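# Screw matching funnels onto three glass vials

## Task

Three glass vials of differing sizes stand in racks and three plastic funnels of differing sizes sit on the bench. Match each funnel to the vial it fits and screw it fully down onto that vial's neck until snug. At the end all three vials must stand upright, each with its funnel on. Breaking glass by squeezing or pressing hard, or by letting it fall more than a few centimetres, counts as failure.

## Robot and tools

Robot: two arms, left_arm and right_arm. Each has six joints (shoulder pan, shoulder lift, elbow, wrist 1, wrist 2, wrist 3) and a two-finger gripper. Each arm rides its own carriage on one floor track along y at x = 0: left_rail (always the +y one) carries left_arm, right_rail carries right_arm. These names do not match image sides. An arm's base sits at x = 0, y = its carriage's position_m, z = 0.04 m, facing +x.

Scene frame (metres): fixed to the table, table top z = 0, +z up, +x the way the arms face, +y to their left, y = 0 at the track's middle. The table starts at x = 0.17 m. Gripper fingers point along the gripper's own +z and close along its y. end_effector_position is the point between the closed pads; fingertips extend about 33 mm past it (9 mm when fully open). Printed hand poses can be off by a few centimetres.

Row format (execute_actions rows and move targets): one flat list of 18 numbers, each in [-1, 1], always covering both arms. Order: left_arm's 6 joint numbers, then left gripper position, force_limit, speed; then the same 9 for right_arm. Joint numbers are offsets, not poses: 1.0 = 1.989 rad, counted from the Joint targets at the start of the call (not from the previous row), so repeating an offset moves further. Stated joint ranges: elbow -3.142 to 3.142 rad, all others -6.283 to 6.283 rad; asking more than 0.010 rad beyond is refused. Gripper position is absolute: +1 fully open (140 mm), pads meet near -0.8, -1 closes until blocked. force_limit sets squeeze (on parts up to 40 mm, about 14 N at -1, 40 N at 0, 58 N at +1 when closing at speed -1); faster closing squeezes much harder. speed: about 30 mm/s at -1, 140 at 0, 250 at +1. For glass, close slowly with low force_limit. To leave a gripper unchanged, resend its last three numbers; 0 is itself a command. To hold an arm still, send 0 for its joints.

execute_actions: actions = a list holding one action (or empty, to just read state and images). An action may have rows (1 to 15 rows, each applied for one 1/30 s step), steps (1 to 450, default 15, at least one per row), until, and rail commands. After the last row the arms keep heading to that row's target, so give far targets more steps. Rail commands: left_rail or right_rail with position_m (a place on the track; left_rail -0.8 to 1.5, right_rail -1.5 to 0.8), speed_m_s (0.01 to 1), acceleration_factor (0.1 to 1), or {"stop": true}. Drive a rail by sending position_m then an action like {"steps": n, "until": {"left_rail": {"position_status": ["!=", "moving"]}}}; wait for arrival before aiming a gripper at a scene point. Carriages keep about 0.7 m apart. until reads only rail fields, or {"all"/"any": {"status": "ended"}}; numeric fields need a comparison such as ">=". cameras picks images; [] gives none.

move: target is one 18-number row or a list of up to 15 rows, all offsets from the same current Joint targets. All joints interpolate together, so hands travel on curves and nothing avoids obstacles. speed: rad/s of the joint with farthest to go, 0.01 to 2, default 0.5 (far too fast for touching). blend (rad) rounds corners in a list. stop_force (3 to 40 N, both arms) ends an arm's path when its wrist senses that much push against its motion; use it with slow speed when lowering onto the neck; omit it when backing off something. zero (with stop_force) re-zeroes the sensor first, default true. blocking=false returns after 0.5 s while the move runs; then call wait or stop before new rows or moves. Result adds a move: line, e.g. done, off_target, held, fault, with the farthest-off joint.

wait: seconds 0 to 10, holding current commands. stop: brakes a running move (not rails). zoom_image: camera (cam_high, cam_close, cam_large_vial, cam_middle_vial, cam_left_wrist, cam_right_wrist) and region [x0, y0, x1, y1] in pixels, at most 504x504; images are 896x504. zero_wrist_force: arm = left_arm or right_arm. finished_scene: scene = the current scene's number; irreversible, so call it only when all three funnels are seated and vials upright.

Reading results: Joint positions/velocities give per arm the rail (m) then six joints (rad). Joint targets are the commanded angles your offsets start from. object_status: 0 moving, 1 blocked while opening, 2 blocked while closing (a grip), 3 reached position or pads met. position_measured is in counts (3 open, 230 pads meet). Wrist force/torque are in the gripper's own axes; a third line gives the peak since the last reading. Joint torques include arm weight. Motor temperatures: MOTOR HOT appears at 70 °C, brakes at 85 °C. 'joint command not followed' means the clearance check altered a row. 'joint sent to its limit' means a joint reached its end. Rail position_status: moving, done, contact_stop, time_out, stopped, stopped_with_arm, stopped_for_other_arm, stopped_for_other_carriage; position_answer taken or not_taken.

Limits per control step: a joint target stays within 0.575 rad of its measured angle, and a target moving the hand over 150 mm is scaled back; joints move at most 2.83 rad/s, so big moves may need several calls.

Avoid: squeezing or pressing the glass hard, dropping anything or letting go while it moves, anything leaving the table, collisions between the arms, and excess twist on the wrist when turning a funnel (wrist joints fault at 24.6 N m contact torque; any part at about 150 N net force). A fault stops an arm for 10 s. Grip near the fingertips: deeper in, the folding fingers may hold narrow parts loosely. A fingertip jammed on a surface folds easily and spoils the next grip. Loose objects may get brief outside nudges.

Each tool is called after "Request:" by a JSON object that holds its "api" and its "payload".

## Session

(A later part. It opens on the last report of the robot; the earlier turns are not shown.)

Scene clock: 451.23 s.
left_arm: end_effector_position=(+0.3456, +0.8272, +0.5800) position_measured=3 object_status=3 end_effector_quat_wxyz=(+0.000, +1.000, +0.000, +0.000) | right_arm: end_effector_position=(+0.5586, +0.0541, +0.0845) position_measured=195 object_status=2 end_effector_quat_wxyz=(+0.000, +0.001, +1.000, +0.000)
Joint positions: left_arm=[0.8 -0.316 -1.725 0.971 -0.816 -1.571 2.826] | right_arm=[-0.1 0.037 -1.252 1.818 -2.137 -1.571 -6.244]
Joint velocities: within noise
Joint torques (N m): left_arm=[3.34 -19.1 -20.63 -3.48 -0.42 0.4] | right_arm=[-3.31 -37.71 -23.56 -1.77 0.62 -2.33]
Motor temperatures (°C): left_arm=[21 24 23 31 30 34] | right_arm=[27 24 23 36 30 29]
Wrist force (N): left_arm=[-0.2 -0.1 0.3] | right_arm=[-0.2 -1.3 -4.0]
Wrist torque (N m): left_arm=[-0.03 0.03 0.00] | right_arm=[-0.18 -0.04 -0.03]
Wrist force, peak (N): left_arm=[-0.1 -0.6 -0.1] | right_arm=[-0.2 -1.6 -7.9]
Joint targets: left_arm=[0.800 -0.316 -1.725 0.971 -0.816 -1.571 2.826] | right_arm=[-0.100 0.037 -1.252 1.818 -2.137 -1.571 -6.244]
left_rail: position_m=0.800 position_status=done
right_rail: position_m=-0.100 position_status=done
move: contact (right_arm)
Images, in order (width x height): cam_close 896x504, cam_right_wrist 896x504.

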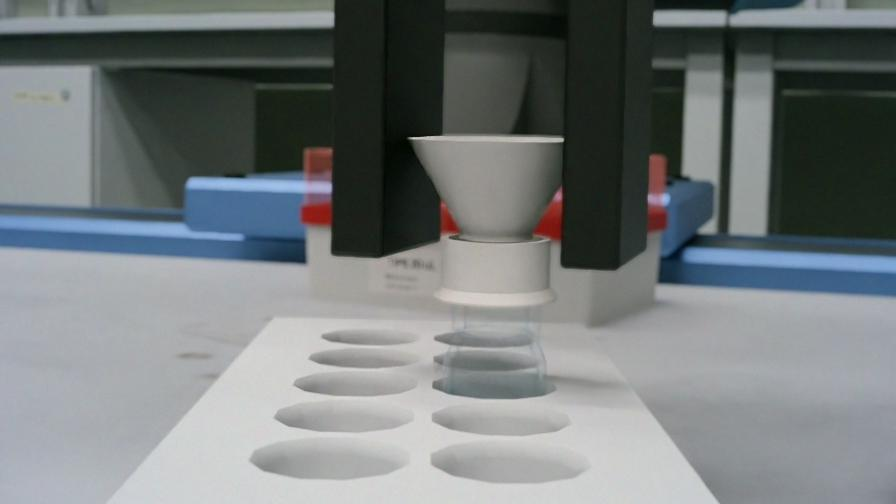

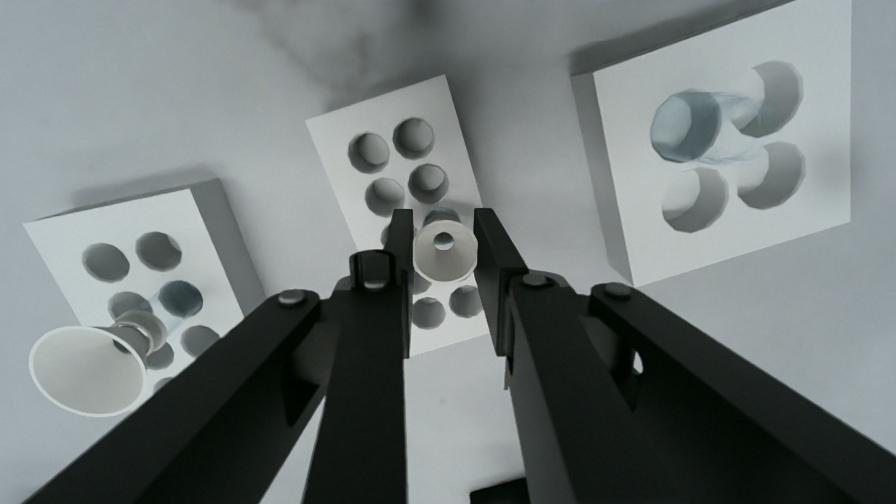

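Request:
{"api": "move", "payload": {"target": [0,0,0,0,0,0,1,1,1,0,0.00039,0.00036,-0.00074,0,0.995,-1,-0.05,-1], "speed": 1.2, "cameras": []}}

Request:
{"api": "move", "payload": {"target": [0,0,0,0,0,0,1,1,1,0,0.00039,0.00036,-0.00074,0,0.995,-1,-0.05,-1], "speed": 1.2, "cameras": ["cam_close"]}}

Request:
{"api": "zoom_image", "payload": {"camera": "cam_close", "region": [380, 100, 632, 400]}}

Scene clock: 463.30 s.
left_arm: end_effector_position=(+0.3456, +0.8272, +0.5800) position_measured=3 object_status=3 end_effector_quat_wxyz=(+0.000, +1.000, +0.000, +0.000) | right_arm: end_effector_position=(+0.5586, +0.0541, +0.0839) position_measured=195 object_status=2 end_effector_quat_wxyz=(+0.000, +0.836, +0.548, +0.000)
Joint positions: left_arm=[0.8 -0.316 -1.725 0.971 -0.816 -1.571 2.826] | right_arm=[-0.1 0.037 -1.251 1.819 -2.138 -1.571 -4.265]
Joint velocities: within noise
Joint torques (N m): left_arm=[3.33 -18.94 -20.42 -3.7 -0.6 0.29] | right_arm=[-3.15 -23.76 -14.16 -4.37 0.67 2.2]
Motor temperatures (°C): left_arm=[21 24 23 31 30 34] | right_arm=[27 24 23 36 30 29]
Wrist force (N): left_arm=[-0.1 -0.1 0.2] | right_arm=[0.1 -2.1 -7.5]
Wrist torque (N m): left_arm=[-0.01 0.01 0.00] | right_arm=[-0.13 -0.03 -0.02]
Wrist force, peak (N): left_arm=[0.2 -0.6 -0.2] | right_arm=[0.5 -2.1 -7.6]
Joint targets: left_arm=[0.800 -0.316 -1.725 0.971 -0.816 -1.571 2.826] | right_arm=[-0.100 0.037 -1.251 1.819 -2.138 -1.571 -4.265]
left_rail: position_m=0.800 position_status=done
right_rail: position_m=-0.100 position_status=done
move: done
No camera images: "cameras" was empty.

Scene clock: 465.67 s.
left_arm: end_effector_position=(+0.3456, +0.8272, +0.5800) position_measured=3 object_status=3 end_effector_quat_wxyz=(+0.000, +1.000, +0.000, +0.000) | right_arm: end_effector_position=(+0.5586, +0.0541, +0.0833) position_measured=195 object_status=2 end_effector_quat_wxyz=(+0.000, +0.918, -0.398, +0.000)
Joint positions: left_arm=[0.8 -0.316 -1.725 0.971 -0.816 -1.571 2.826] | right_arm=[-0.1 0.037 -1.25 1.819 -2.14 -1.571 -2.287]
Joint velocities: within noise
Joint torques (N m): left_arm=[3.48 -19.66 -20.76 -3.79 -0.48 0.28] | right_arm=[-3.29 -27.21 -15.31 -4.57 0.46 2]
Motor temperatures (°C): left_arm=[21 24 23 31 30 34] | right_arm=[27 24 23 36 30 29]
Wrist force (N): left_arm=[-0.2 -0.1 0.0] | right_arm=[0.0 -1.0 -3.2]
Wrist torque (N m): left_arm=[-0.01 0.04 0.00] | right_arm=[-0.23 -0.09 -0.05]
Wrist force, peak (N): left_arm=[-0.1 -0.7 0.2] | right_arm=[0.4 -2.4 -7.4]
Joint targets: left_arm=[0.800 -0.316 -1.725 0.971 -0.816 -1.571 2.826] | right_arm=[-0.100 0.037 -1.250 1.819 -2.140 -1.571 -2.286]
left_rail: position_m=0.800 position_status=done
right_rail: position_m=-0.100 position_status=done
move: done
Images, in order (width x height): cam_close 896x504.

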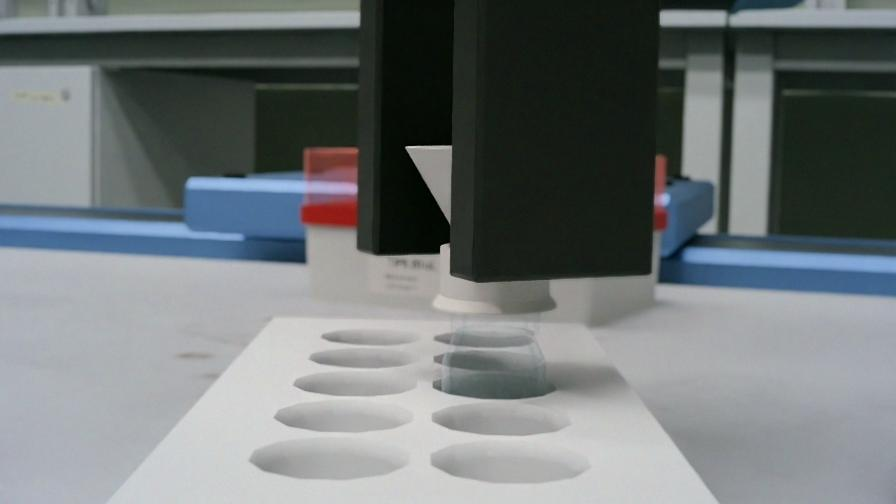

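Scaled by 1.680 from the camera's 896x504 image, which has a finer 1280x720 frame.

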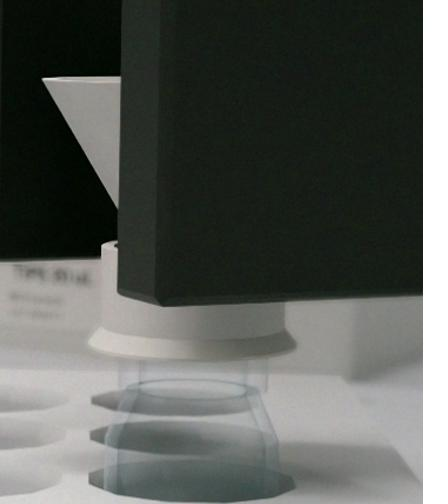

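Request:
{"api": "move", "payload": {"target": [0,0,0,0,0,0,1,1,1,0,0.00039,0.00036,-0.00074,0,0.995,-1,-0.05,-1], "speed": 1.2, "cameras": []}}

Request:
{"api": "move", "payload": {"target": [0,0,0,0,0,0,1,1,1,0,0.00039,0.00036,-0.00074,0,0.995,-1,-0.05,-1], "speed": 1.2, "cameras": ["cam_close"]}}

Request:
{"api": "zoom_image", "payload": {"camera": "cam_close", "region": [380, 100, 632, 400]}}

Scene clock: 471.77 s.
left_arm: end_effector_position=(+0.3456, +0.8272, +0.5800) position_measured=3 object_status=3 end_effector_quat_wxyz=(+0.000, +1.000, +0.000, +0.000) | right_arm: end_effector_position=(+0.5586, +0.0541, +0.0827) position_measured=195 object_status=2 end_effector_quat_wxyz=(+0.000, -0.172, +0.985, +0.000)
Joint positions: left_arm=[0.8 -0.316 -1.725 0.971 -0.816 -1.571 2.826] | right_arm=[-0.1 0.037 -1.249 1.82 -2.141 -1.571 -0.308]
Joint velocities: within noise
Joint torques (N m): left_arm=[3.11 -18.75 -20.95 -3.55 -0.49 0.43] | right_arm=[-3.75 -27.83 -15.85 -4.57 0.56 2.34]
Motor temperatures (°C): left_arm=[21 24 23 31 30 34] | right_arm=[27 24 23 36 30 29]
Wrist force (N): left_arm=[0.0 0.1 0.3] | right_arm=[0.2 -0.8 -1.8]
Wrist torque (N m): left_arm=[0.03 0.00 0.00] | right_arm=[-0.24 -0.05 -0.02]
Wrist force, peak (N): left_arm=[0.2 -0.6 0.3] | right_arm=[-0.2 -0.9 -3.4]
Joint targets: left_arm=[0.800 -0.316 -1.725 0.971 -0.816 -1.571 2.826] | right_arm=[-0.100 0.037 -1.249 1.820 -2.141 -1.571 -0.308]
left_rail: position_m=0.800 position_status=done
right_rail: position_m=-0.100 position_status=done
move: done
No camera images: "cameras" was empty.

Scene clock: 474.13 s.
left_arm: end_effector_position=(+0.3456, +0.8272, +0.5800) position_measured=3 object_status=3 end_effector_quat_wxyz=(+0.000, +1.000, +0.000, +0.000) | right_arm: end_effector_position=(+0.5586, +0.0541, +0.0821) position_measured=195 object_status=2 end_effector_quat_wxyz=(+0.000, +0.729, +0.684, +0.000)
Joint positions: left_arm=[0.8 -0.316 -1.725 0.971 -0.816 -1.571 2.826] | right_arm=[-0.1 0.037 -1.249 1.821 -2.143 -1.571 1.671]
Joint velocities: within noise
Joint torques (N m): left_arm=[3.48 -18.95 -21.62 -3.61 -0.51 0.61] | right_arm=[-3.06 -28.11 -16.32 -4.81 0.64 1.87]
Motor temperatures (°C): left_arm=[21 24 23 31 30 34] | right_arm=[27 24 23 36 30 29]
Wrist force (N): left_arm=[0.0 -0.4 0.2] | right_arm=[0.2 -1.1 -1.0]
Wrist torque (N m): left_arm=[-0.08 0.00 0.00] | right_arm=[-0.19 -0.04 -0.03]
Wrist force, peak (N): left_arm=[0.2 -0.4 0.6] | right_arm=[0.3 -1.0 -1.8]
Joint targets: left_arm=[0.800 -0.316 -1.725 0.971 -0.816 -1.571 2.826] | right_arm=[-0.100 0.037 -1.249 1.821 -2.143 -1.571 1.671]
left_rail: position_m=0.800 position_status=done
right_rail: position_m=-0.100 position_status=done
move: done
Images, in order (width x height): cam_close 896x504.

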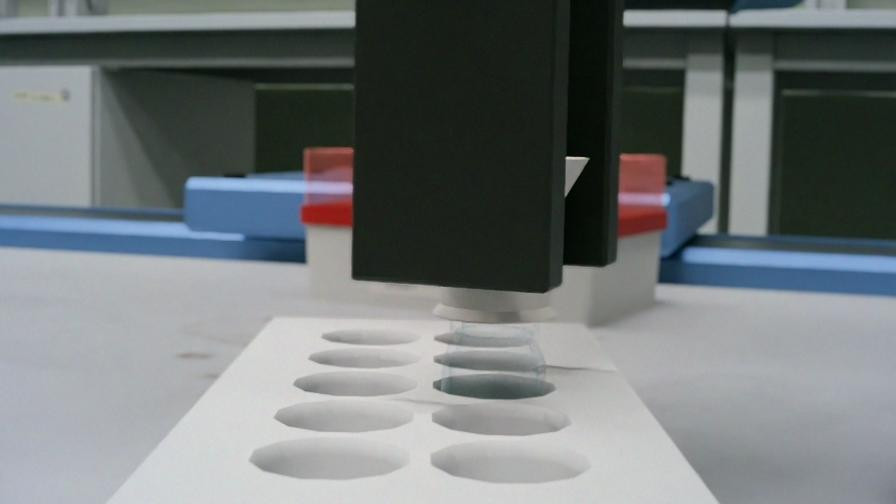

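Scaled by 1.680 from the camera's 896x504 image, which has a finer 1280x720 frame.

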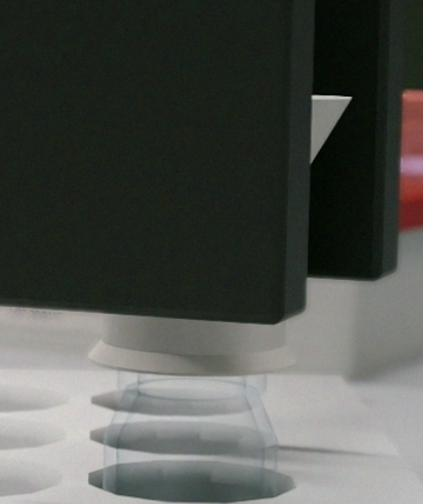

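Request:
{"api": "move", "payload": {"target": [0,0,0,0,0,0,1,1,1,0,0.00042,0.00039,-0.00081,0,0.995,-1,-0.05,-1], "speed": 1.2, "cameras": []}}

Request:
{"api": "move", "payload": {"target": [0,0,0,0,0,0,1,1,1,0,0.00042,0.00039,-0.00081,0,0.995,-1,-0.05,-1], "speed": 1.2, "cameras": ["cam_close"]}}

Request:
{"api": "zoom_image", "payload": {"camera": "cam_close", "region": [380, 100, 632, 400]}}

Scene clock: 479.93 s.
left_arm: end_effector_position=(+0.3456, +0.8272, +0.5800) position_measured=3 object_status=3 end_effector_quat_wxyz=(+0.000, +1.000, +0.000, +0.000) | right_arm: end_effector_position=(+0.5586, +0.0541, +0.0814) position_measured=195 object_status=2 end_effector_quat_wxyz=(+0.000, +0.972, -0.233, +0.000)
Joint positions: left_arm=[0.8 -0.316 -1.725 0.971 -0.816 -1.571 2.826] | right_arm=[-0.1 0.037 -1.248 1.822 -2.144 -1.571 3.65]
Joint velocities: within noise
Joint torques (N m): left_arm=[3.5 -18.53 -21.36 -3.54 -0.54 0.54] | right_arm=[-4.47 -27.82 -16.92 -4.64 0.69 2.19]
Motor temperatures (°C): left_arm=[21 24 23 31 30 34] | right_arm=[27 24 23 36 30 29]
Wrist force (N): left_arm=[0.3 -0.4 0.2] | right_arm=[0.1 -1.3 -0.7]
Wrist torque (N m): left_arm=[-0.08 -0.07 0.00] | right_arm=[-0.26 -0.04 -0.04]
Wrist force, peak (N): left_arm=[0.1 -0.4 0.5] | right_arm=[0.3 -1.3 -1.3]
Joint targets: left_arm=[0.800 -0.316 -1.725 0.971 -0.816 -1.571 2.826] | right_arm=[-0.100 0.037 -1.248 1.822 -2.144 -1.571 3.650]
left_rail: position_m=0.800 position_status=done
right_rail: position_m=-0.100 position_status=done
move: done
No camera images: "cameras" was empty.

Scene clock: 482.30 s.
left_arm: end_effector_position=(+0.3456, +0.8272, +0.5800) position_measured=3 object_status=3 end_effector_quat_wxyz=(+0.000, +1.000, +0.000, +0.000) | right_arm: end_effector_position=(+0.5586, +0.0541, +0.0808) position_measured=195 object_status=2 end_effector_quat_wxyz=(+0.000, -0.339, +0.941, +0.000)
Joint positions: left_arm=[0.8 -0.316 -1.725 0.971 -0.816 -1.571 2.826] | right_arm=[-0.1 0.037 -1.247 1.822 -2.146 -1.571 5.628]
Joint velocities: within noise
Joint torques (N m): left_arm=[3.33 -19.15 -22.24 -3.68 -0.53 0.79] | right_arm=[-3.9 -22.04 -11.66 -3.65 0.6 2.25]
Motor temperatures (°C): left_arm=[21 24 23 31 30 34] | right_arm=[27 24 23 36 30 29]
Wrist force (N): left_arm=[0.1 -0.3 0.2] | right_arm=[-0.1 0.9 -12.1]
Wrist torque (N m): left_arm=[-0.06 -0.02 0.01] | right_arm=[-0.21 -0.03 -0.05]
Wrist force, peak (N): left_arm=[0.2 0.0 0.6] | right_arm=[0.3 1.0 -12.4]
Joint targets: left_arm=[0.800 -0.316 -1.725 0.971 -0.816 -1.571 2.826] | right_arm=[-0.100 0.037 -1.247 1.822 -2.146 -1.571 5.628]
left_rail: position_m=0.800 position_status=done
right_rail: position_m=-0.100 position_status=done
move: done
Images, in order (width x height): cam_close 896x504.

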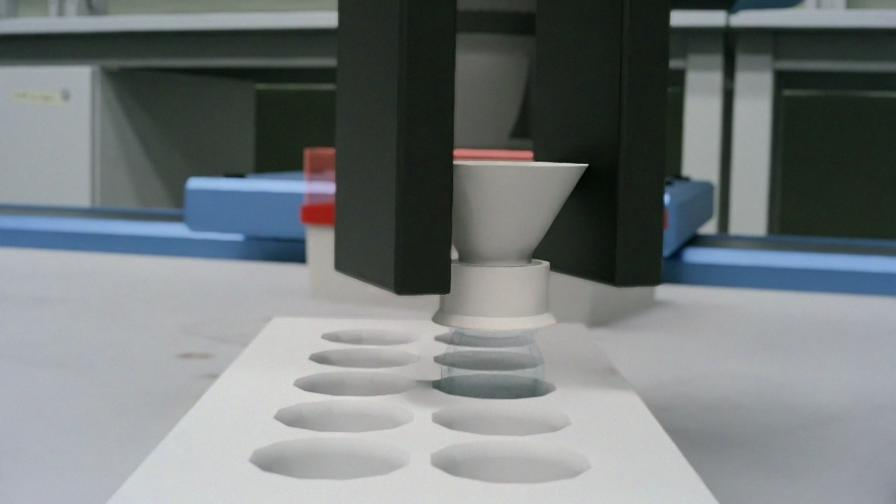

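Scaled by 1.680 from the camera's 896x504 image, which has a finer 1280x720 frame.

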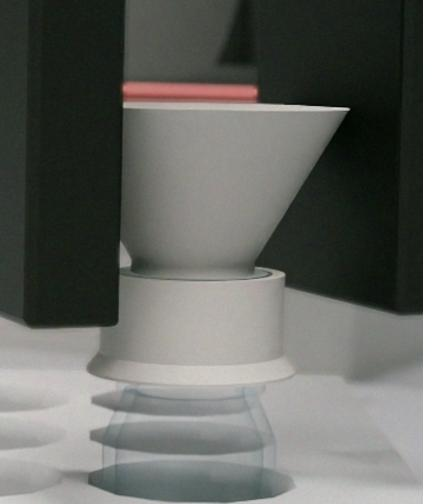

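Request:
{"api": "move", "payload": {"target": [[0,0,0,0,0,0,1,1,1,0,-0.0002,-0.00018,0.00038,0,0,-1,-0.05,-1],[0,0,0,0,0,0,1,1,1,0,-0.0002,-0.00018,0.00038,0,0,-0.35,-1,-1],[0,0,0,0,0,0,1,1,1,0,0,0,0,0,-1,-0.35,-1,-1],[0,0,0,0,0,0,1,1,1,0,0,0,0,0,-1,-1,0.1,-1]], "speed": 1.2, "cameras": ["cam_close","cam_right_wrist"]}}

Request:
{"api": "move", "payload": {"target": [0,0,0,0,0,0,1,1,1,0,0,0,0,0,0.6,-1,0.1,-1], "speed": 0.8, "cameras": ["cam_close"]}}

Request:
{"api": "zoom_image", "payload": {"camera": "cam_close", "region": [380, 100, 632, 400]}}

Scene clock: 497.90 s.
left_arm: end_effector_position=(+0.3456, +0.8272, +0.5800) position_measured=3 object_status=3 end_effector_quat_wxyz=(+0.000, +1.000, +0.000, +0.000) | right_arm: end_effector_position=(+0.5586, +0.0541, +0.0808) position_measured=197 object_status=0 end_effector_quat_wxyz=(+0.000, +0.974, -0.229, +0.000)
Joint positions: left_arm=[0.8 -0.316 -1.725 0.971 -0.816 -1.571 2.826] | right_arm=[-0.1 0.037 -1.247 1.822 -2.146 -1.571 3.64]
Joint velocities: within noise
Joint torques (N m): left_arm=[3.71 -19.56 -21.66 -3.65 -0.51 0.57] | right_arm=[-2.98 -27.44 -18.93 -3.94 0.66 -2.5]
Motor temperatures (°C): left_arm=[20 24 23 31 30 34] | right_arm=[27 24 23 36 30 29]
Wrist force (N): left_arm=[0.0 -0.2 0.2] | right_arm=[-0.1 -0.5 -8.7]
Wrist torque (N m): left_arm=[-0.04 -0.02 0.00] | right_arm=[-0.24 -0.08 -0.04]
Wrist force, peak (N): left_arm=[0.3 -0.7 0.0] | right_arm=[0.2 0.9 -12.2]
Joint targets: left_arm=[0.800 -0.316 -1.725 0.971 -0.816 -1.571 2.826] | right_arm=[-0.100 0.037 -1.247 1.822 -2.146 -1.571 3.640]
left_rail: position_m=0.800 position_status=done
right_rail: position_m=-0.100 position_status=done
move: done
Images, in order (width x height): cam_close 896x504, cam_right_wrist 896x504.

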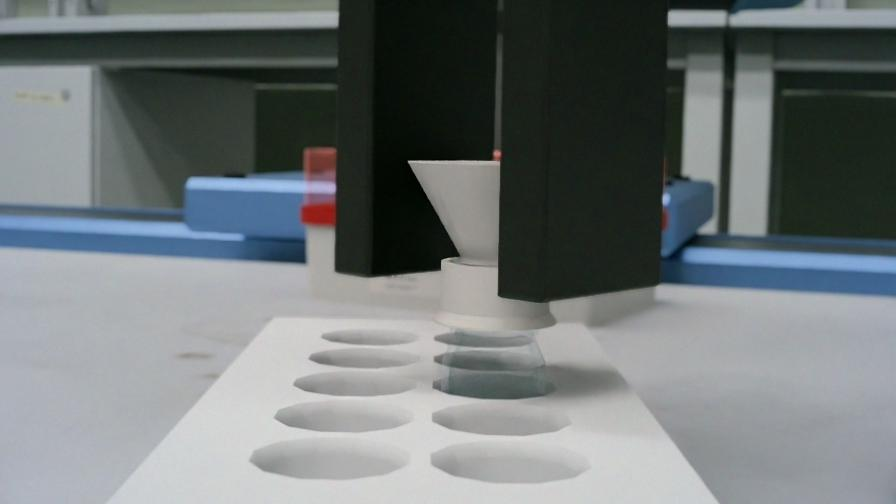

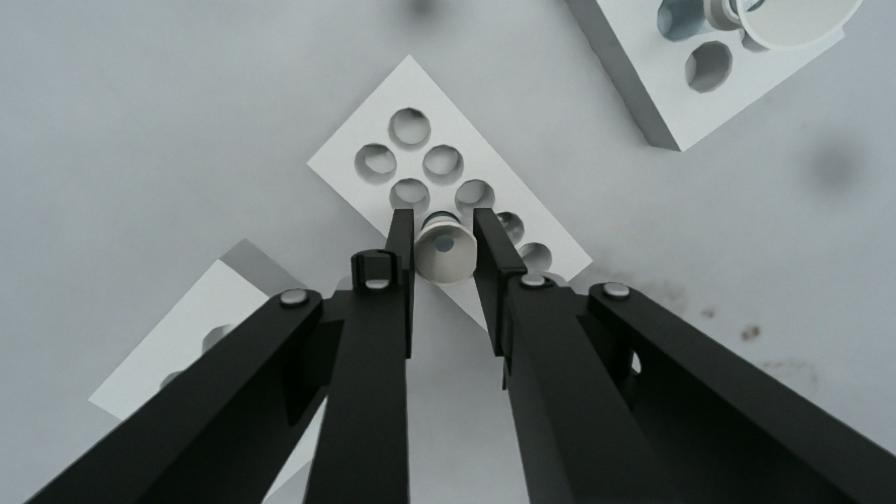

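Scene clock: 500.03 s.
left_arm: end_effector_position=(+0.3456, +0.8272, +0.5800) position_measured=3 object_status=3 end_effector_quat_wxyz=(+0.000, +1.000, +0.000, +0.000) | right_arm: end_effector_position=(+0.5586, +0.0541, +0.0808) position_measured=197 object_status=2 end_effector_quat_wxyz=(+0.000, +0.677, -0.736, +0.000)
Joint positions: left_arm=[0.8 -0.316 -1.725 0.971 -0.816 -1.571 2.826] | right_arm=[-0.1 0.037 -1.247 1.822 -2.146 -1.571 4.833]
Joint velocities: within noise
Joint torques (N m): left_arm=[3.74 -18.94 -21.45 -3.49 -0.76 0.48] | right_arm=[-2.77 -28.43 -21.28 -1.79 0.7 1.91]
Motor temperatures (°C): left_arm=[20 24 23 31 30 34] | right_arm=[27 24 23 36 30 29]
Wrist force (N): left_arm=[-0.1 -0.5 0.3] | right_arm=[-0.1 1.5 -10.1]
Wrist torque (N m): left_arm=[-0.11 0.01 0.01] | right_arm=[-0.24 -0.10 -0.07]
Wrist force, peak (N): left_arm=[0.0 -0.4 0.4] | right_arm=[-0.1 1.9 -10.4]
Joint targets: left_arm=[0.800 -0.316 -1.725 0.971 -0.816 -1.571 2.826] | right_arm=[-0.100 0.037 -1.247 1.822 -2.146 -1.571 4.833]
left_rail: position_m=0.800 position_status=done
right_rail: position_m=-0.100 position_status=done
move: done
Images, in order (width x height): cam_close 896x504.

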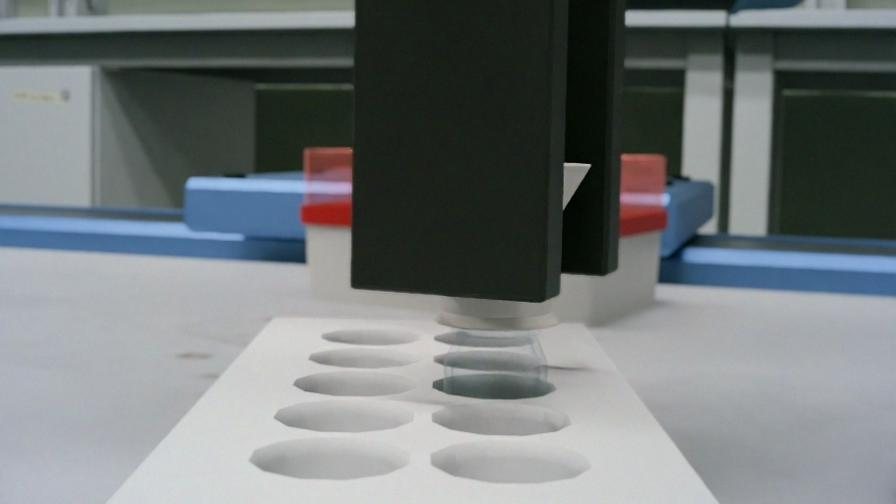

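Scaled by 1.680 from the camera's 896x504 image, which has a finer 1280x720 frame.

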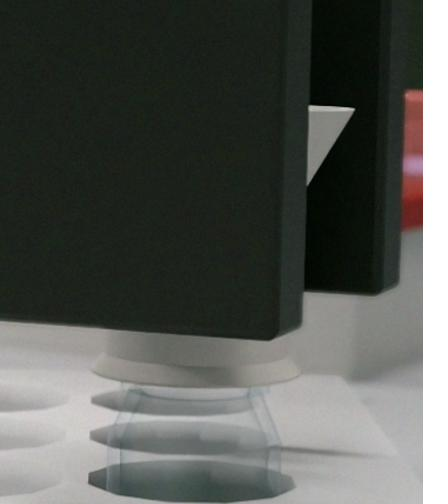

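Request:
{"api": "move", "payload": {"target": [0,0,0,0,0,0,1,1,1,0,0.00026,0.00024,-0.0005,0,0.7,-1,0.1,-1], "speed": 0.8, "cameras": ["cam_close"]}}

Request:
{"api": "zoom_image", "payload": {"camera": "cam_close", "region": [380, 100, 632, 400]}}

Scene clock: 505.47 s.
left_arm: end_effector_position=(+0.3456, +0.8272, +0.5800) position_measured=3 object_status=3 end_effector_quat_wxyz=(+0.000, +1.000, +0.000, +0.000) | right_arm: end_effector_position=(+0.5586, +0.0541, +0.0804) position_measured=197 object_status=2 end_effector_quat_wxyz=(+0.000, -0.048, +0.999, +0.000)
Joint positions: left_arm=[0.8 -0.316 -1.725 0.971 -0.816 -1.571 2.826] | right_arm=[-0.1 0.037 -1.246 1.823 -2.147 -1.571 6.225]
Joint velocities: within noise
Joint torques (N m): left_arm=[2.91 -19.33 -22.86 -3.61 -0.7 0.58] | right_arm=[-3.19 -17.39 -8.25 -3.33 0.86 2.16]
Motor temperatures (°C): left_arm=[20 24 23 31 30 34] | right_arm=[27 24 23 36 30 29]
Wrist force (N): left_arm=[0.2 -0.4 0.3] | right_arm=[3.7 0.2 -23.6]
Wrist torque (N m): left_arm=[-0.08 -0.03 0.01] | right_arm=[-0.20 -0.02 -0.09]
Wrist force, peak (N): left_arm=[0.1 -0.5 0.5] | right_arm=[4.1 1.0 -24.6]
Joint targets: left_arm=[0.800 -0.316 -1.725 0.971 -0.816 -1.571 2.826] | right_arm=[-0.100 0.037 -1.246 1.823 -2.147 -1.571 6.225]
left_rail: position_m=0.800 position_status=done
right_rail: position_m=-0.100 position_status=done
move: done
Images, in order (width x height): cam_close 896x504.

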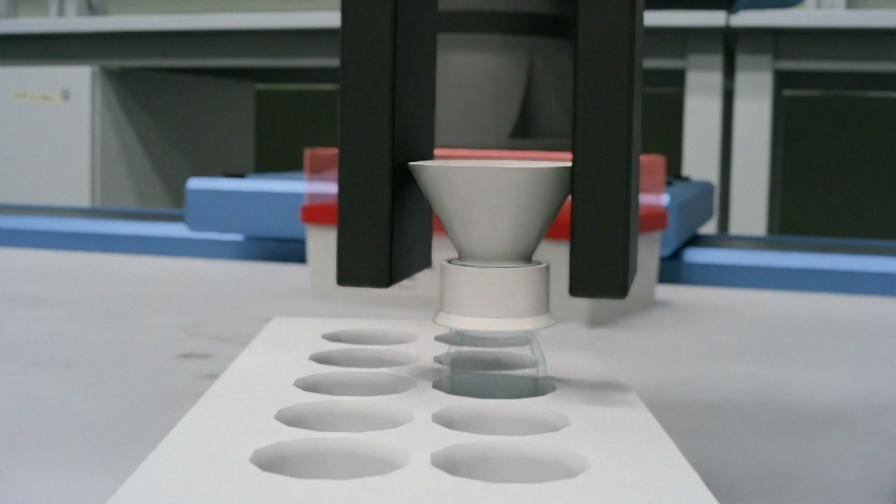

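Scaled by 1.680 from the camera's 896x504 image, which has a finer 1280x720 frame.

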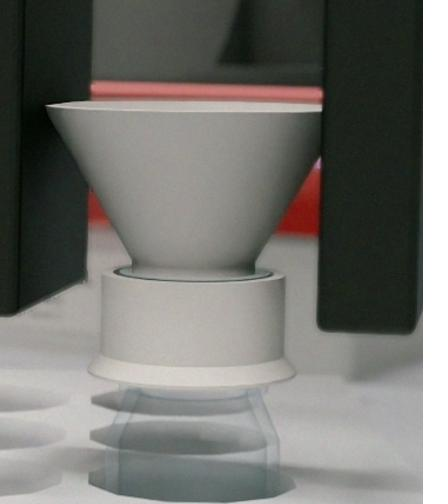

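Request:
{"api": "move", "payload": {"target": [[0,0,0,0,0,0,1,1,1,0,-0.00026,-0.00024,0.0005,0,0,-0.35,-1,-1],[0,0,0,0,0,0,1,1,1,0,-0.00026,-0.00024,0.0005,0,-1,-0.35,-1,-1]], "speed": 1.6, "cameras": []}}

Request:
{"api": "move", "payload": {"target": [[0,0,0,0,0,0,1,1,1,0,0,0,0,0,-0.6,-0.35,-1,-1],[0,0,0,0,0,0,1,1,1,0,0,0,0,0,-0.6,-1,0.1,-1]], "speed": 1.6, "cameras": ["cam_close"]}}

Request:
{"api": "zoom_image", "payload": {"camera": "cam_close", "region": [380, 100, 632, 400]}}

Request:
{"api": "move", "payload": {"target": [0,0,0,0,0,0,1,1,1,0,0,0,0,0,1,-1,0.1,-1], "speed": 0.8, "cameras": ["cam_close"]}}

Request:
{"api": "zoom_image", "payload": {"camera": "cam_close", "region": [380, 100, 632, 400]}}

Scene clock: 521.43 s.
left_arm: end_effector_position=(+0.3456, +0.8272, +0.5800) position_measured=3 object_status=3 end_effector_quat_wxyz=(+0.000, +1.000, +0.000, +0.000) | right_arm: end_effector_position=(+0.5586, +0.0541, +0.0808) position_measured=173 object_status=3 end_effector_quat_wxyz=(+0.000, +0.863, -0.505, +0.000)
Joint positions: left_arm=[0.8 -0.316 -1.725 0.971 -0.816 -1.571 2.826] | right_arm=[-0.1 0.037 -1.247 1.822 -2.146 -1.571 4.237]
Joint velocities: within noise
Joint torques (N m): left_arm=[3.34 -19.42 -22.23 -3.68 -0.75 0.68] | right_arm=[-2.73 -39.99 -22.36 -2.32 0.73 -2.35]
Motor temperatures (°C): left_arm=[20 24 23 31 30 34] | right_arm=[27 24 23 36 29 29]
Wrist force (N): left_arm=[0.0 -0.2 -0.1] | right_arm=[0.3 -1.0 -0.3]
Wrist torque (N m): left_arm=[-0.05 0.00 0.00] | right_arm=[-0.22 -0.05 -0.04]
Wrist force, peak (N): left_arm=[-0.4 -0.3 0.6] | right_arm=[3.7 0.3 -23.9]
Joint targets: left_arm=[0.800 -0.316 -1.725 0.971 -0.816 -1.571 2.826] | right_arm=[-0.100 0.037 -1.247 1.822 -2.146 -1.571 4.236]
left_rail: position_m=0.800 position_status=done
right_rail: position_m=-0.100 position_status=done
move: done
No camera images: "cameras" was empty.

Scene clock: 524.47 s.
left_arm: end_effector_position=(+0.3456, +0.8272, +0.5800) position_measured=3 object_status=3 end_effector_quat_wxyz=(+0.000, +1.000, +0.000, +0.000) | right_arm: end_effector_position=(+0.5586, +0.0541, +0.0808) position_measured=197 object_status=0 end_effector_quat_wxyz=(+0.000, +0.998, +0.068, +0.000)
Joint positions: left_arm=[0.8 -0.316 -1.725 0.971 -0.816 -1.571 2.826] | right_arm=[-0.1 0.037 -1.247 1.822 -2.146 -1.571 3.043]
Joint velocities: within noise
Joint torques (N m): left_arm=[3.09 -18.47 -22.7 -3.47 -0.59 0.63] | right_arm=[-3.13 -35.63 -15.81 -3.13 0.86 -2.68]
Motor temperatures (°C): left_arm=[20 24 23 31 30 34] | right_arm=[27 24 23 36 29 29]
Wrist force (N): left_arm=[0.1 -0.1 0.0] | right_arm=[0.3 -1.5 -6.9]
Wrist torque (N m): left_arm=[-0.02 -0.04 0.00] | right_arm=[-0.17 -0.09 -0.04]
Wrist force, peak (N): left_arm=[-0.1 -0.3 0.6] | right_arm=[0.2 -1.5 -7.3]
Joint targets: left_arm=[0.800 -0.316 -1.725 0.971 -0.816 -1.571 2.826] | right_arm=[-0.100 0.037 -1.247 1.822 -2.146 -1.571 3.043]
left_rail: position_m=0.800 position_status=done
right_rail: position_m=-0.100 position_status=done
move: done
Images, in order (width x height): cam_close 896x504.

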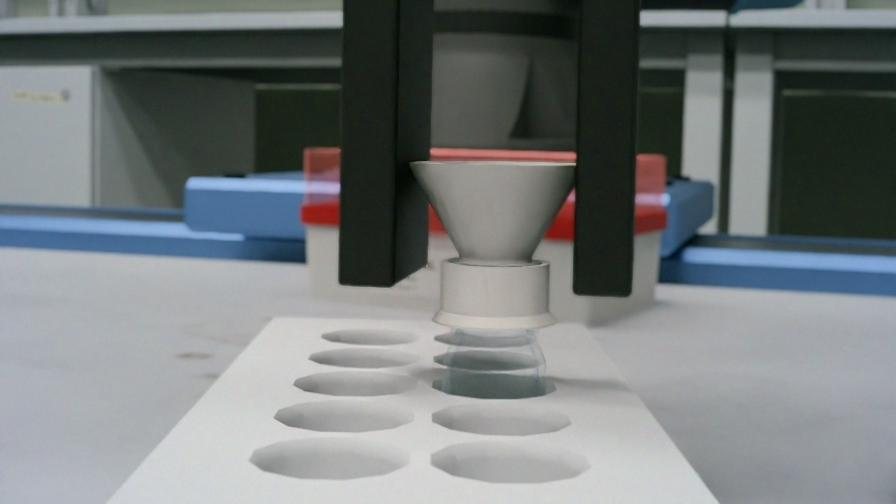

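Scaled by 1.680 from the camera's 896x504 image, which has a finer 1280x720 frame.

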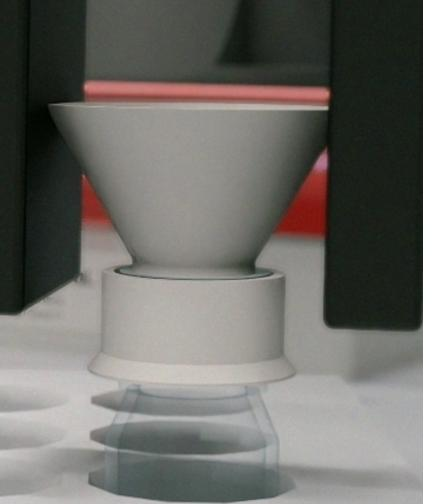

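Scene clock: 527.60 s.
left_arm: end_effector_position=(+0.3456, +0.8272, +0.5800) position_measured=3 object_status=3 end_effector_quat_wxyz=(+0.000, +1.000, +0.000, +0.000) | right_arm: end_effector_position=(+0.5586, +0.0541, +0.0808) position_measured=197 object_status=2 end_effector_quat_wxyz=(+0.000, -0.601, +0.800, +0.000)
Joint positions: left_arm=[0.8 -0.316 -1.725 0.971 -0.816 -1.571 2.826] | right_arm=[-0.1 0.037 -1.247 1.822 -2.146 -1.571 5.032]
Joint velocities: within noise
Joint torques (N m): left_arm=[3.98 -18.78 -21.99 -3.5 -0.61 0.7] | right_arm=[-3.06 -25.08 -15.95 -3.97 0.93 2.14]
Motor temperatures (°C): left_arm=[20 24 23 31 30 34] | right_arm=[27 24 23 36 29 29]
Wrist force (N): left_arm=[-0.1 -0.1 0.0] | right_arm=[0.6 0.5 -5.8]
Wrist torque (N m): left_arm=[-0.02 0.02 0.01] | right_arm=[-0.27 -0.10 -0.04]
Wrist force, peak (N): left_arm=[0.4 -0.5 0.3] | right_arm=[0.2 -1.6 -7.1]
Joint targets: left_arm=[0.800 -0.316 -1.725 0.971 -0.816 -1.571 2.826] | right_arm=[-0.100 0.037 -1.247 1.822 -2.146 -1.571 5.032]
left_rail: position_m=0.800 position_status=done
right_rail: position_m=-0.100 position_status=done
move: done
Images, in order (width x height): cam_close 896x504.

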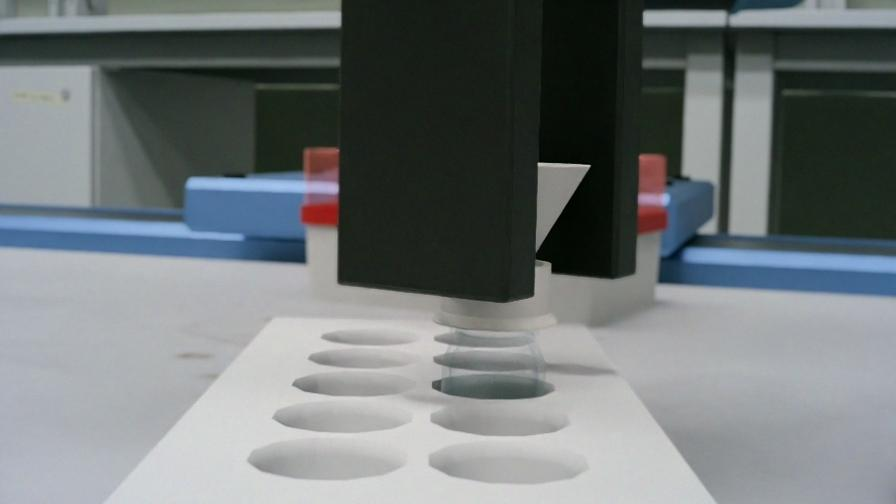

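Scaled by 1.680 from the camera's 896x504 image, which has a finer 1280x720 frame.

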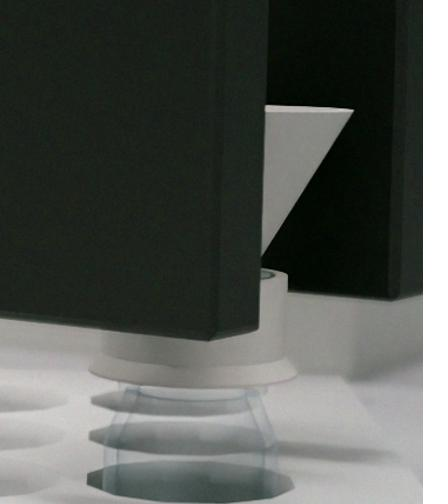

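Request:
{"api": "move", "payload": {"target": [[0,0,0,0,0,0,1,1,1,0,0,0,0,0,0,-0.1,-1,-0.8],[0,0,0,0,0,0,1,1,1,0,-0.02655,-0.02876,0.05516,0,0,-0.1,-1,-0.8],[0,0,0,0,0,0,1,1,1,0,-0.05898,-0.09062,0.14955,0,-1,-0.1,-1,-0.8]], "speed": [0.5,0.15,1.2], "blend": [0,0.03,0], "cameras": ["cam_close","cam_right_wrist"]}}

Scene clock: 551.10 s.
left_arm: end_effector_position=(+0.3456, +0.8272, +0.5800) position_measured=3 object_status=3 end_effector_quat_wxyz=(+0.000, +1.000, +0.000, +0.000) | right_arm: end_effector_position=(+0.5586, +0.0541, +0.1997) position_measured=141 object_status=3 end_effector_quat_wxyz=(+0.000, +0.998, +0.068, +0.000)
Joint positions: left_arm=[0.8 -0.316 -1.725 0.971 -0.816 -1.571 2.826] | right_arm=[-0.1 0.037 -1.364 1.642 -1.849 -1.571 3.043]
Joint velocities: within noise
Joint torques (N m): left_arm=[3.77 -18.48 -22.71 -3.47 -0.83 0.52] | right_arm=[-3.78 -39.19 -28.82 -1.77 0.55 -2.37]
Motor temperatures (°C): left_arm=[20 24 23 31 30 34] | right_arm=[27 24 23 36 29 29]
Wrist force (N): left_arm=[0.0 -0.6 0.1] | right_arm=[-0.1 -0.5 0.1]
Wrist torque (N m): left_arm=[-0.12 -0.02 0.00] | right_arm=[-0.11 0.01 -0.02]
Wrist force, peak (N): left_arm=[0.5 -0.2 0.3] | right_arm=[0.6 0.6 -6.1]
Joint targets: left_arm=[0.800 -0.316 -1.725 0.971 -0.816 -1.571 2.826] | right_arm=[-0.100 0.037 -1.364 1.642 -1.849 -1.571 3.043]
left_rail: position_m=0.800 position_status=done
right_rail: position_m=-0.100 position_status=done
move: done
Images, in order (width x height): cam_close 896x504, cam_right_wrist 896x504.

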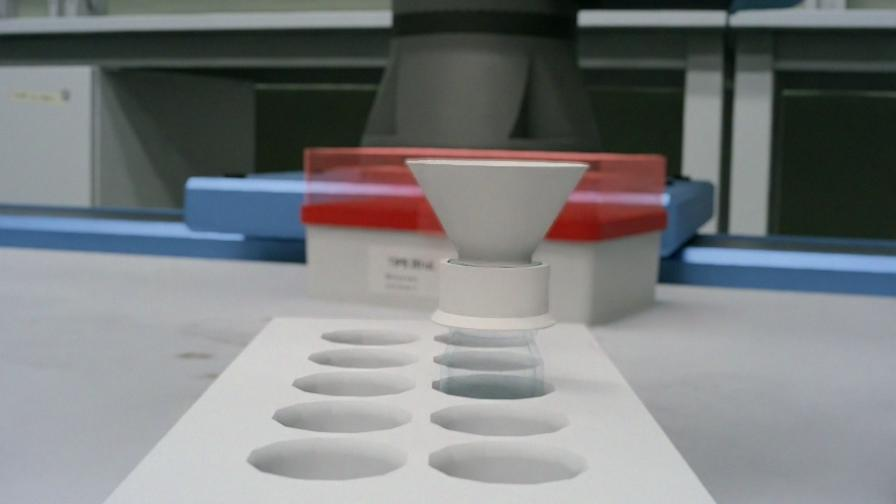

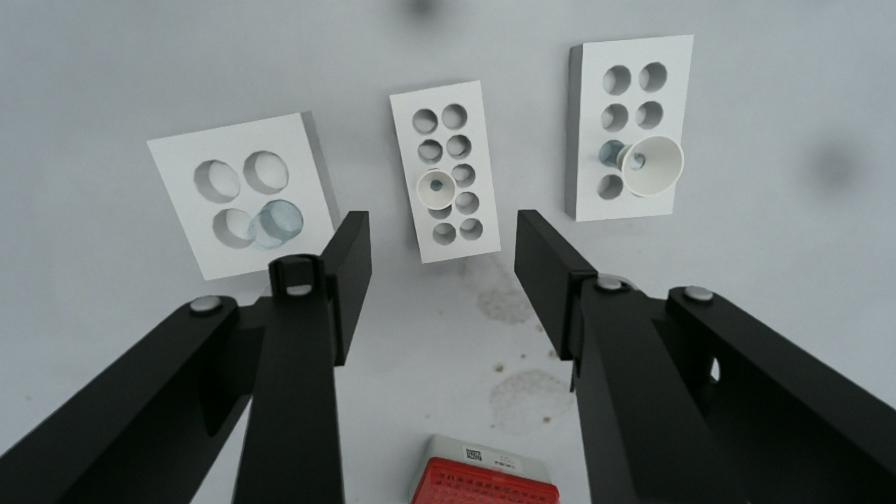

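Request:
{"api": "move", "payload": {"target": [0,0,0,0,0,0,1,1,1,-0.16623,0.21927,-0.31812,0.09884,0,-1,-0.1,-1,-0.8], "speed": 1.4, "cameras": []}}

Request:
{"api": "move", "payload": {"target": [0,0,0,0,0,0,1,1,1,0,0,0,0,0,-1,-0.1,-1,-0.8], "speed": 1.4, "cameras": []}}

Request:
{"api": "move", "payload": {"target": [0,0,0,0,0,0,1,1,1,0,0,0,0,0,-1,-0.1,-1,-0.8], "speed": 1.4, "cameras": []}}

Request:
{"api": "move", "payload": {"target": [0,0,0,0,0,0,1,1,1,0,0,0,0,0,-0.2567,-0.1,-1,-0.8], "speed": 1.4, "cameras": ["cam_right_wrist"]}}

Request:
{"api": "zoom_image", "payload": {"camera": "cam_right_wrist", "region": [340, 90, 540, 260]}}

Request:
{"api": "move", "payload": {"target": [0,0,0,0,0,0,1,1,1,0,0,0,0,0,-0.78974,-0.1,-1,-0.8], "speed": 1.2, "cameras": ["cam_right_wrist"]}}

Request:
{"api": "zoom_image", "payload": {"camera": "cam_right_wrist", "region": [340, 90, 540, 260]}}

Scene clock: 566.20 s.
left_arm: end_effector_position=(+0.3456, +0.8272, +0.5800) position_measured=3 object_status=3 end_effector_quat_wxyz=(+0.000, +1.000, +0.000, +0.000) | right_arm: end_effector_position=(+0.7519, -0.1880, +0.1997) position_measured=141 object_status=3 end_effector_quat_wxyz=(+0.000, +0.624, +0.781, +0.000)
Joint positions: left_arm=[0.8 -0.316 -1.725 0.971 -0.816 -1.571 2.826] | right_arm=[-0.1 -0.293 -0.928 1.01 -1.652 -1.571 1.055]
Joint velocities: within noise
Joint torques (N m): left_arm=[2.94 -19.38 -23.56 -3.5 -0.49 0.52] | right_arm=[-4.35 -42.25 -29.68 -1.78 0.44 -2.63]
Motor temperatures (°C): left_arm=[20 24 23 31 30 34] | right_arm=[27 24 23 36 29 29]
Wrist force (N): left_arm=[0.2 0.0 0.3] | right_arm=[-0.2 -0.4 -0.3]
Wrist torque (N m): left_arm=[0.00 -0.04 0.00] | right_arm=[-0.12 0.04 -0.03]
Wrist force, peak (N): left_arm=[0.2 -0.5 0.5] | right_arm=[-0.5 -1.5 0.0]
Joint targets: left_arm=[0.800 -0.316 -1.725 0.971 -0.816 -1.571 2.826] | right_arm=[-0.100 -0.294 -0.928 1.010 -1.652 -1.571 1.055]
left_rail: position_m=0.800 position_status=done
right_rail: position_m=-0.100 position_status=done
move: done
No camera images: "cameras" was empty.

Scene clock: 568.40 s.
left_arm: end_effector_position=(+0.3456, +0.8272, +0.5800) position_measured=3 object_status=3 end_effector_quat_wxyz=(+0.000, +1.000, +0.000, +0.000) | right_arm: end_effector_position=(+0.7519, -0.1880, +0.1997) position_measured=141 object_status=3 end_effector_quat_wxyz=(+0.000, -0.315, +0.949, +0.000)
Joint positions: left_arm=[0.8 -0.316 -1.725 0.971 -0.816 -1.571 2.826] | right_arm=[-0.1 -0.294 -0.928 1.01 -1.652 -1.571 -0.934]
Joint velocities: within noise
Joint torques (N m): left_arm=[2.57 -19.11 -23.63 -3.65 -0.56 0.54] | right_arm=[-5.25 -45.21 -25.88 -2.32 0.44 -2.51]
Motor temperatures (°C): left_arm=[20 24 23 31 30 34] | right_arm=[27 24 23 36 29 29]
Wrist force (N): left_arm=[-0.2 -0.3 0.1] | right_arm=[-0.1 -0.3 -0.3]
Wrist torque (N m): left_arm=[-0.06 0.03 0.00] | right_arm=[-0.09 0.02 -0.03]
Wrist force, peak (N): left_arm=[0.2 -0.2 0.6] | right_arm=[-0.5 -0.8 -0.2]
Joint targets: left_arm=[0.800 -0.316 -1.725 0.971 -0.816 -1.571 2.826] | right_arm=[-0.100 -0.294 -0.928 1.010 -1.652 -1.571 -0.934]
left_rail: position_m=0.800 position_status=done
right_rail: position_m=-0.100 position_status=done
move: done
No camera images: "cameras" was empty.

Scene clock: 570.60 s.
left_arm: end_effector_position=(+0.3456, +0.8272, +0.5800) position_measured=3 object_status=3 end_effector_quat_wxyz=(+0.000, +1.000, +0.000, +0.000) | right_arm: end_effector_position=(+0.7519, -0.1880, +0.1997) position_measured=141 object_status=3 end_effector_quat_wxyz=(+0.000, +0.967, -0.253, +0.000)
Joint positions: left_arm=[0.8 -0.316 -1.725 0.971 -0.816 -1.571 2.826] | right_arm=[-0.1 -0.294 -0.928 1.01 -1.652 -1.571 -2.923]
Joint velocities: within noise
Joint torques (N m): left_arm=[2.43 -18.38 -23.45 -3.55 -0.82 0.49] | right_arm=[-3.5 -45.03 -21.73 -3.09 0.3 -2.65]
Motor temperatures (°C): left_arm=[20 24 23 31 30 34] | right_arm=[27 24 23 36 29 29]
Wrist force (N): left_arm=[0.2 0.0 0.3] | right_arm=[-0.3 -0.4 -0.1]
Wrist torque (N m): left_arm=[0.01 -0.05 0.00] | right_arm=[-0.12 0.08 -0.04]
Wrist force, peak (N): left_arm=[-0.1 -0.5 0.6] | right_arm=[-0.3 -0.6 -0.2]
Joint targets: left_arm=[0.800 -0.316 -1.725 0.971 -0.816 -1.571 2.826] | right_arm=[-0.100 -0.294 -0.928 1.010 -1.652 -1.571 -2.923]
left_rail: position_m=0.800 position_status=done
right_rail: position_m=-0.100 position_status=done
move: done
No camera images: "cameras" was empty.

Scene clock: 571.73 s.
left_arm: end_effector_position=(+0.3456, +0.8272, +0.5800) position_measured=3 object_status=3 end_effector_quat_wxyz=(+0.000, +1.000, +0.000, +0.000) | right_arm: end_effector_position=(+0.7519, -0.1880, +0.1997) position_measured=141 object_status=3 end_effector_quat_wxyz=(+0.000, +1.000, -0.001, +0.000)
Joint positions: left_arm=[0.8 -0.316 -1.725 0.971 -0.816 -1.571 2.826] | right_arm=[-0.1 -0.294 -0.928 1.01 -1.652 -1.571 -3.433]
Joint velocities: within noise
Joint torques (N m): left_arm=[2.56 -19.21 -23.98 -3.5 -0.65 0.56] | right_arm=[-3.81 -44.55 -19.36 -3.43 0.25 -2.56]
Motor temperatures (°C): left_arm=[20 24 23 31 30 34] | right_arm=[27 24 23 36 29 29]
Wrist force (N): left_arm=[-0.1 -0.3 0.1] | right_arm=[0.0 -0.2 -0.2]
Wrist torque (N m): left_arm=[-0.05 0.02 0.00] | right_arm=[-0.08 -0.01 -0.04]
Wrist force, peak (N): left_arm=[0.3 -0.4 0.3] | right_arm=[-0.3 -0.5 -0.1]
Joint targets: left_arm=[0.800 -0.316 -1.725 0.971 -0.816 -1.571 2.826] | right_arm=[-0.100 -0.294 -0.928 1.010 -1.652 -1.571 -3.433]
left_rail: position_m=0.800 position_status=done
right_rail: position_m=-0.100 position_status=done
move: done
Images, in order (width x height): cam_right_wrist 896x504.

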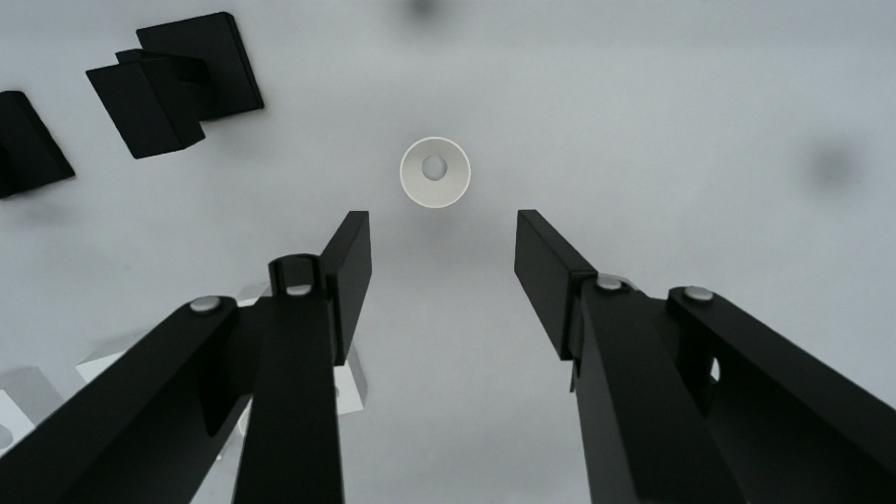

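Scaled by 2.520 from the camera's 896x504 image, which has a finer 1280x720 frame.

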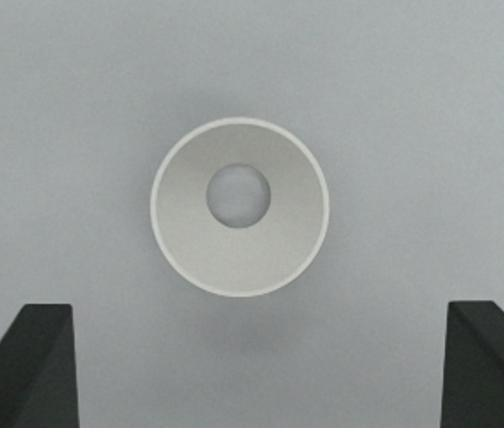

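Scene clock: 573.77 s.
left_arm: end_effector_position=(+0.3456, +0.8272, +0.5800) position_measured=3 object_status=3 end_effector_quat_wxyz=(+0.000, +1.000, +0.000, +0.000) | right_arm: end_effector_position=(+0.7519, -0.1880, +0.1997) position_measured=141 object_status=3 end_effector_quat_wxyz=(+0.000, +0.708, +0.706, +0.000)
Joint positions: left_arm=[0.8 -0.316 -1.725 0.971 -0.816 -1.571 2.826] | right_arm=[-0.1 -0.294 -0.928 1.01 -1.652 -1.571 -5.004]
Joint velocities: within noise
Joint torques (N m): left_arm=[2.81 -19.56 -23.92 -3.5 -0.75 0.68] | right_arm=[-4.02 -45.01 -19.76 -3.87 0.15 -2.45]
Motor temperatures (°C): left_arm=[20 24 23 31 30 34] | right_arm=[27 24 23 36 29 29]
Wrist force (N): left_arm=[-0.1 0.0 0.2] | right_arm=[-0.2 -0.4 -0.2]
Wrist torque (N m): left_arm=[0.02 0.01 0.00] | right_arm=[-0.12 0.03 -0.03]
Wrist force, peak (N): left_arm=[0.3 -0.3 0.5] | right_arm=[-0.3 -0.4 -0.4]
Joint targets: left_arm=[0.800 -0.316 -1.725 0.971 -0.816 -1.571 2.826] | right_arm=[-0.100 -0.294 -0.928 1.010 -1.652 -1.571 -5.004]
left_rail: position_m=0.800 position_status=done
right_rail: position_m=-0.100 position_status=done
move: done
Images, in order (width x height): cam_right_wrist 896x504.

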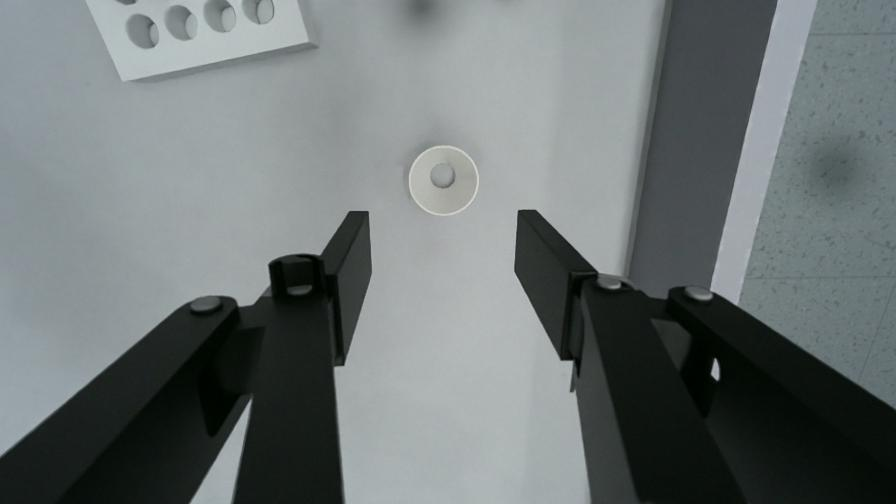

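Scaled by 2.520 from the camera's 896x504 image, which has a finer 1280x720 frame.

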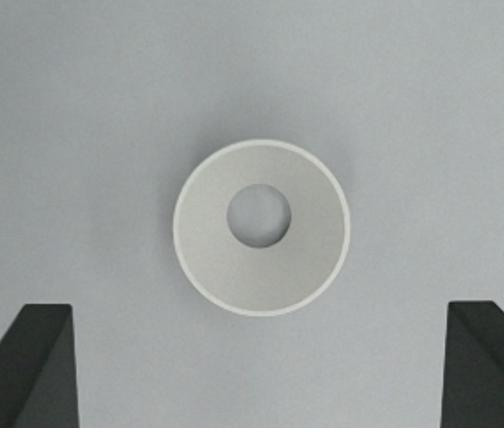

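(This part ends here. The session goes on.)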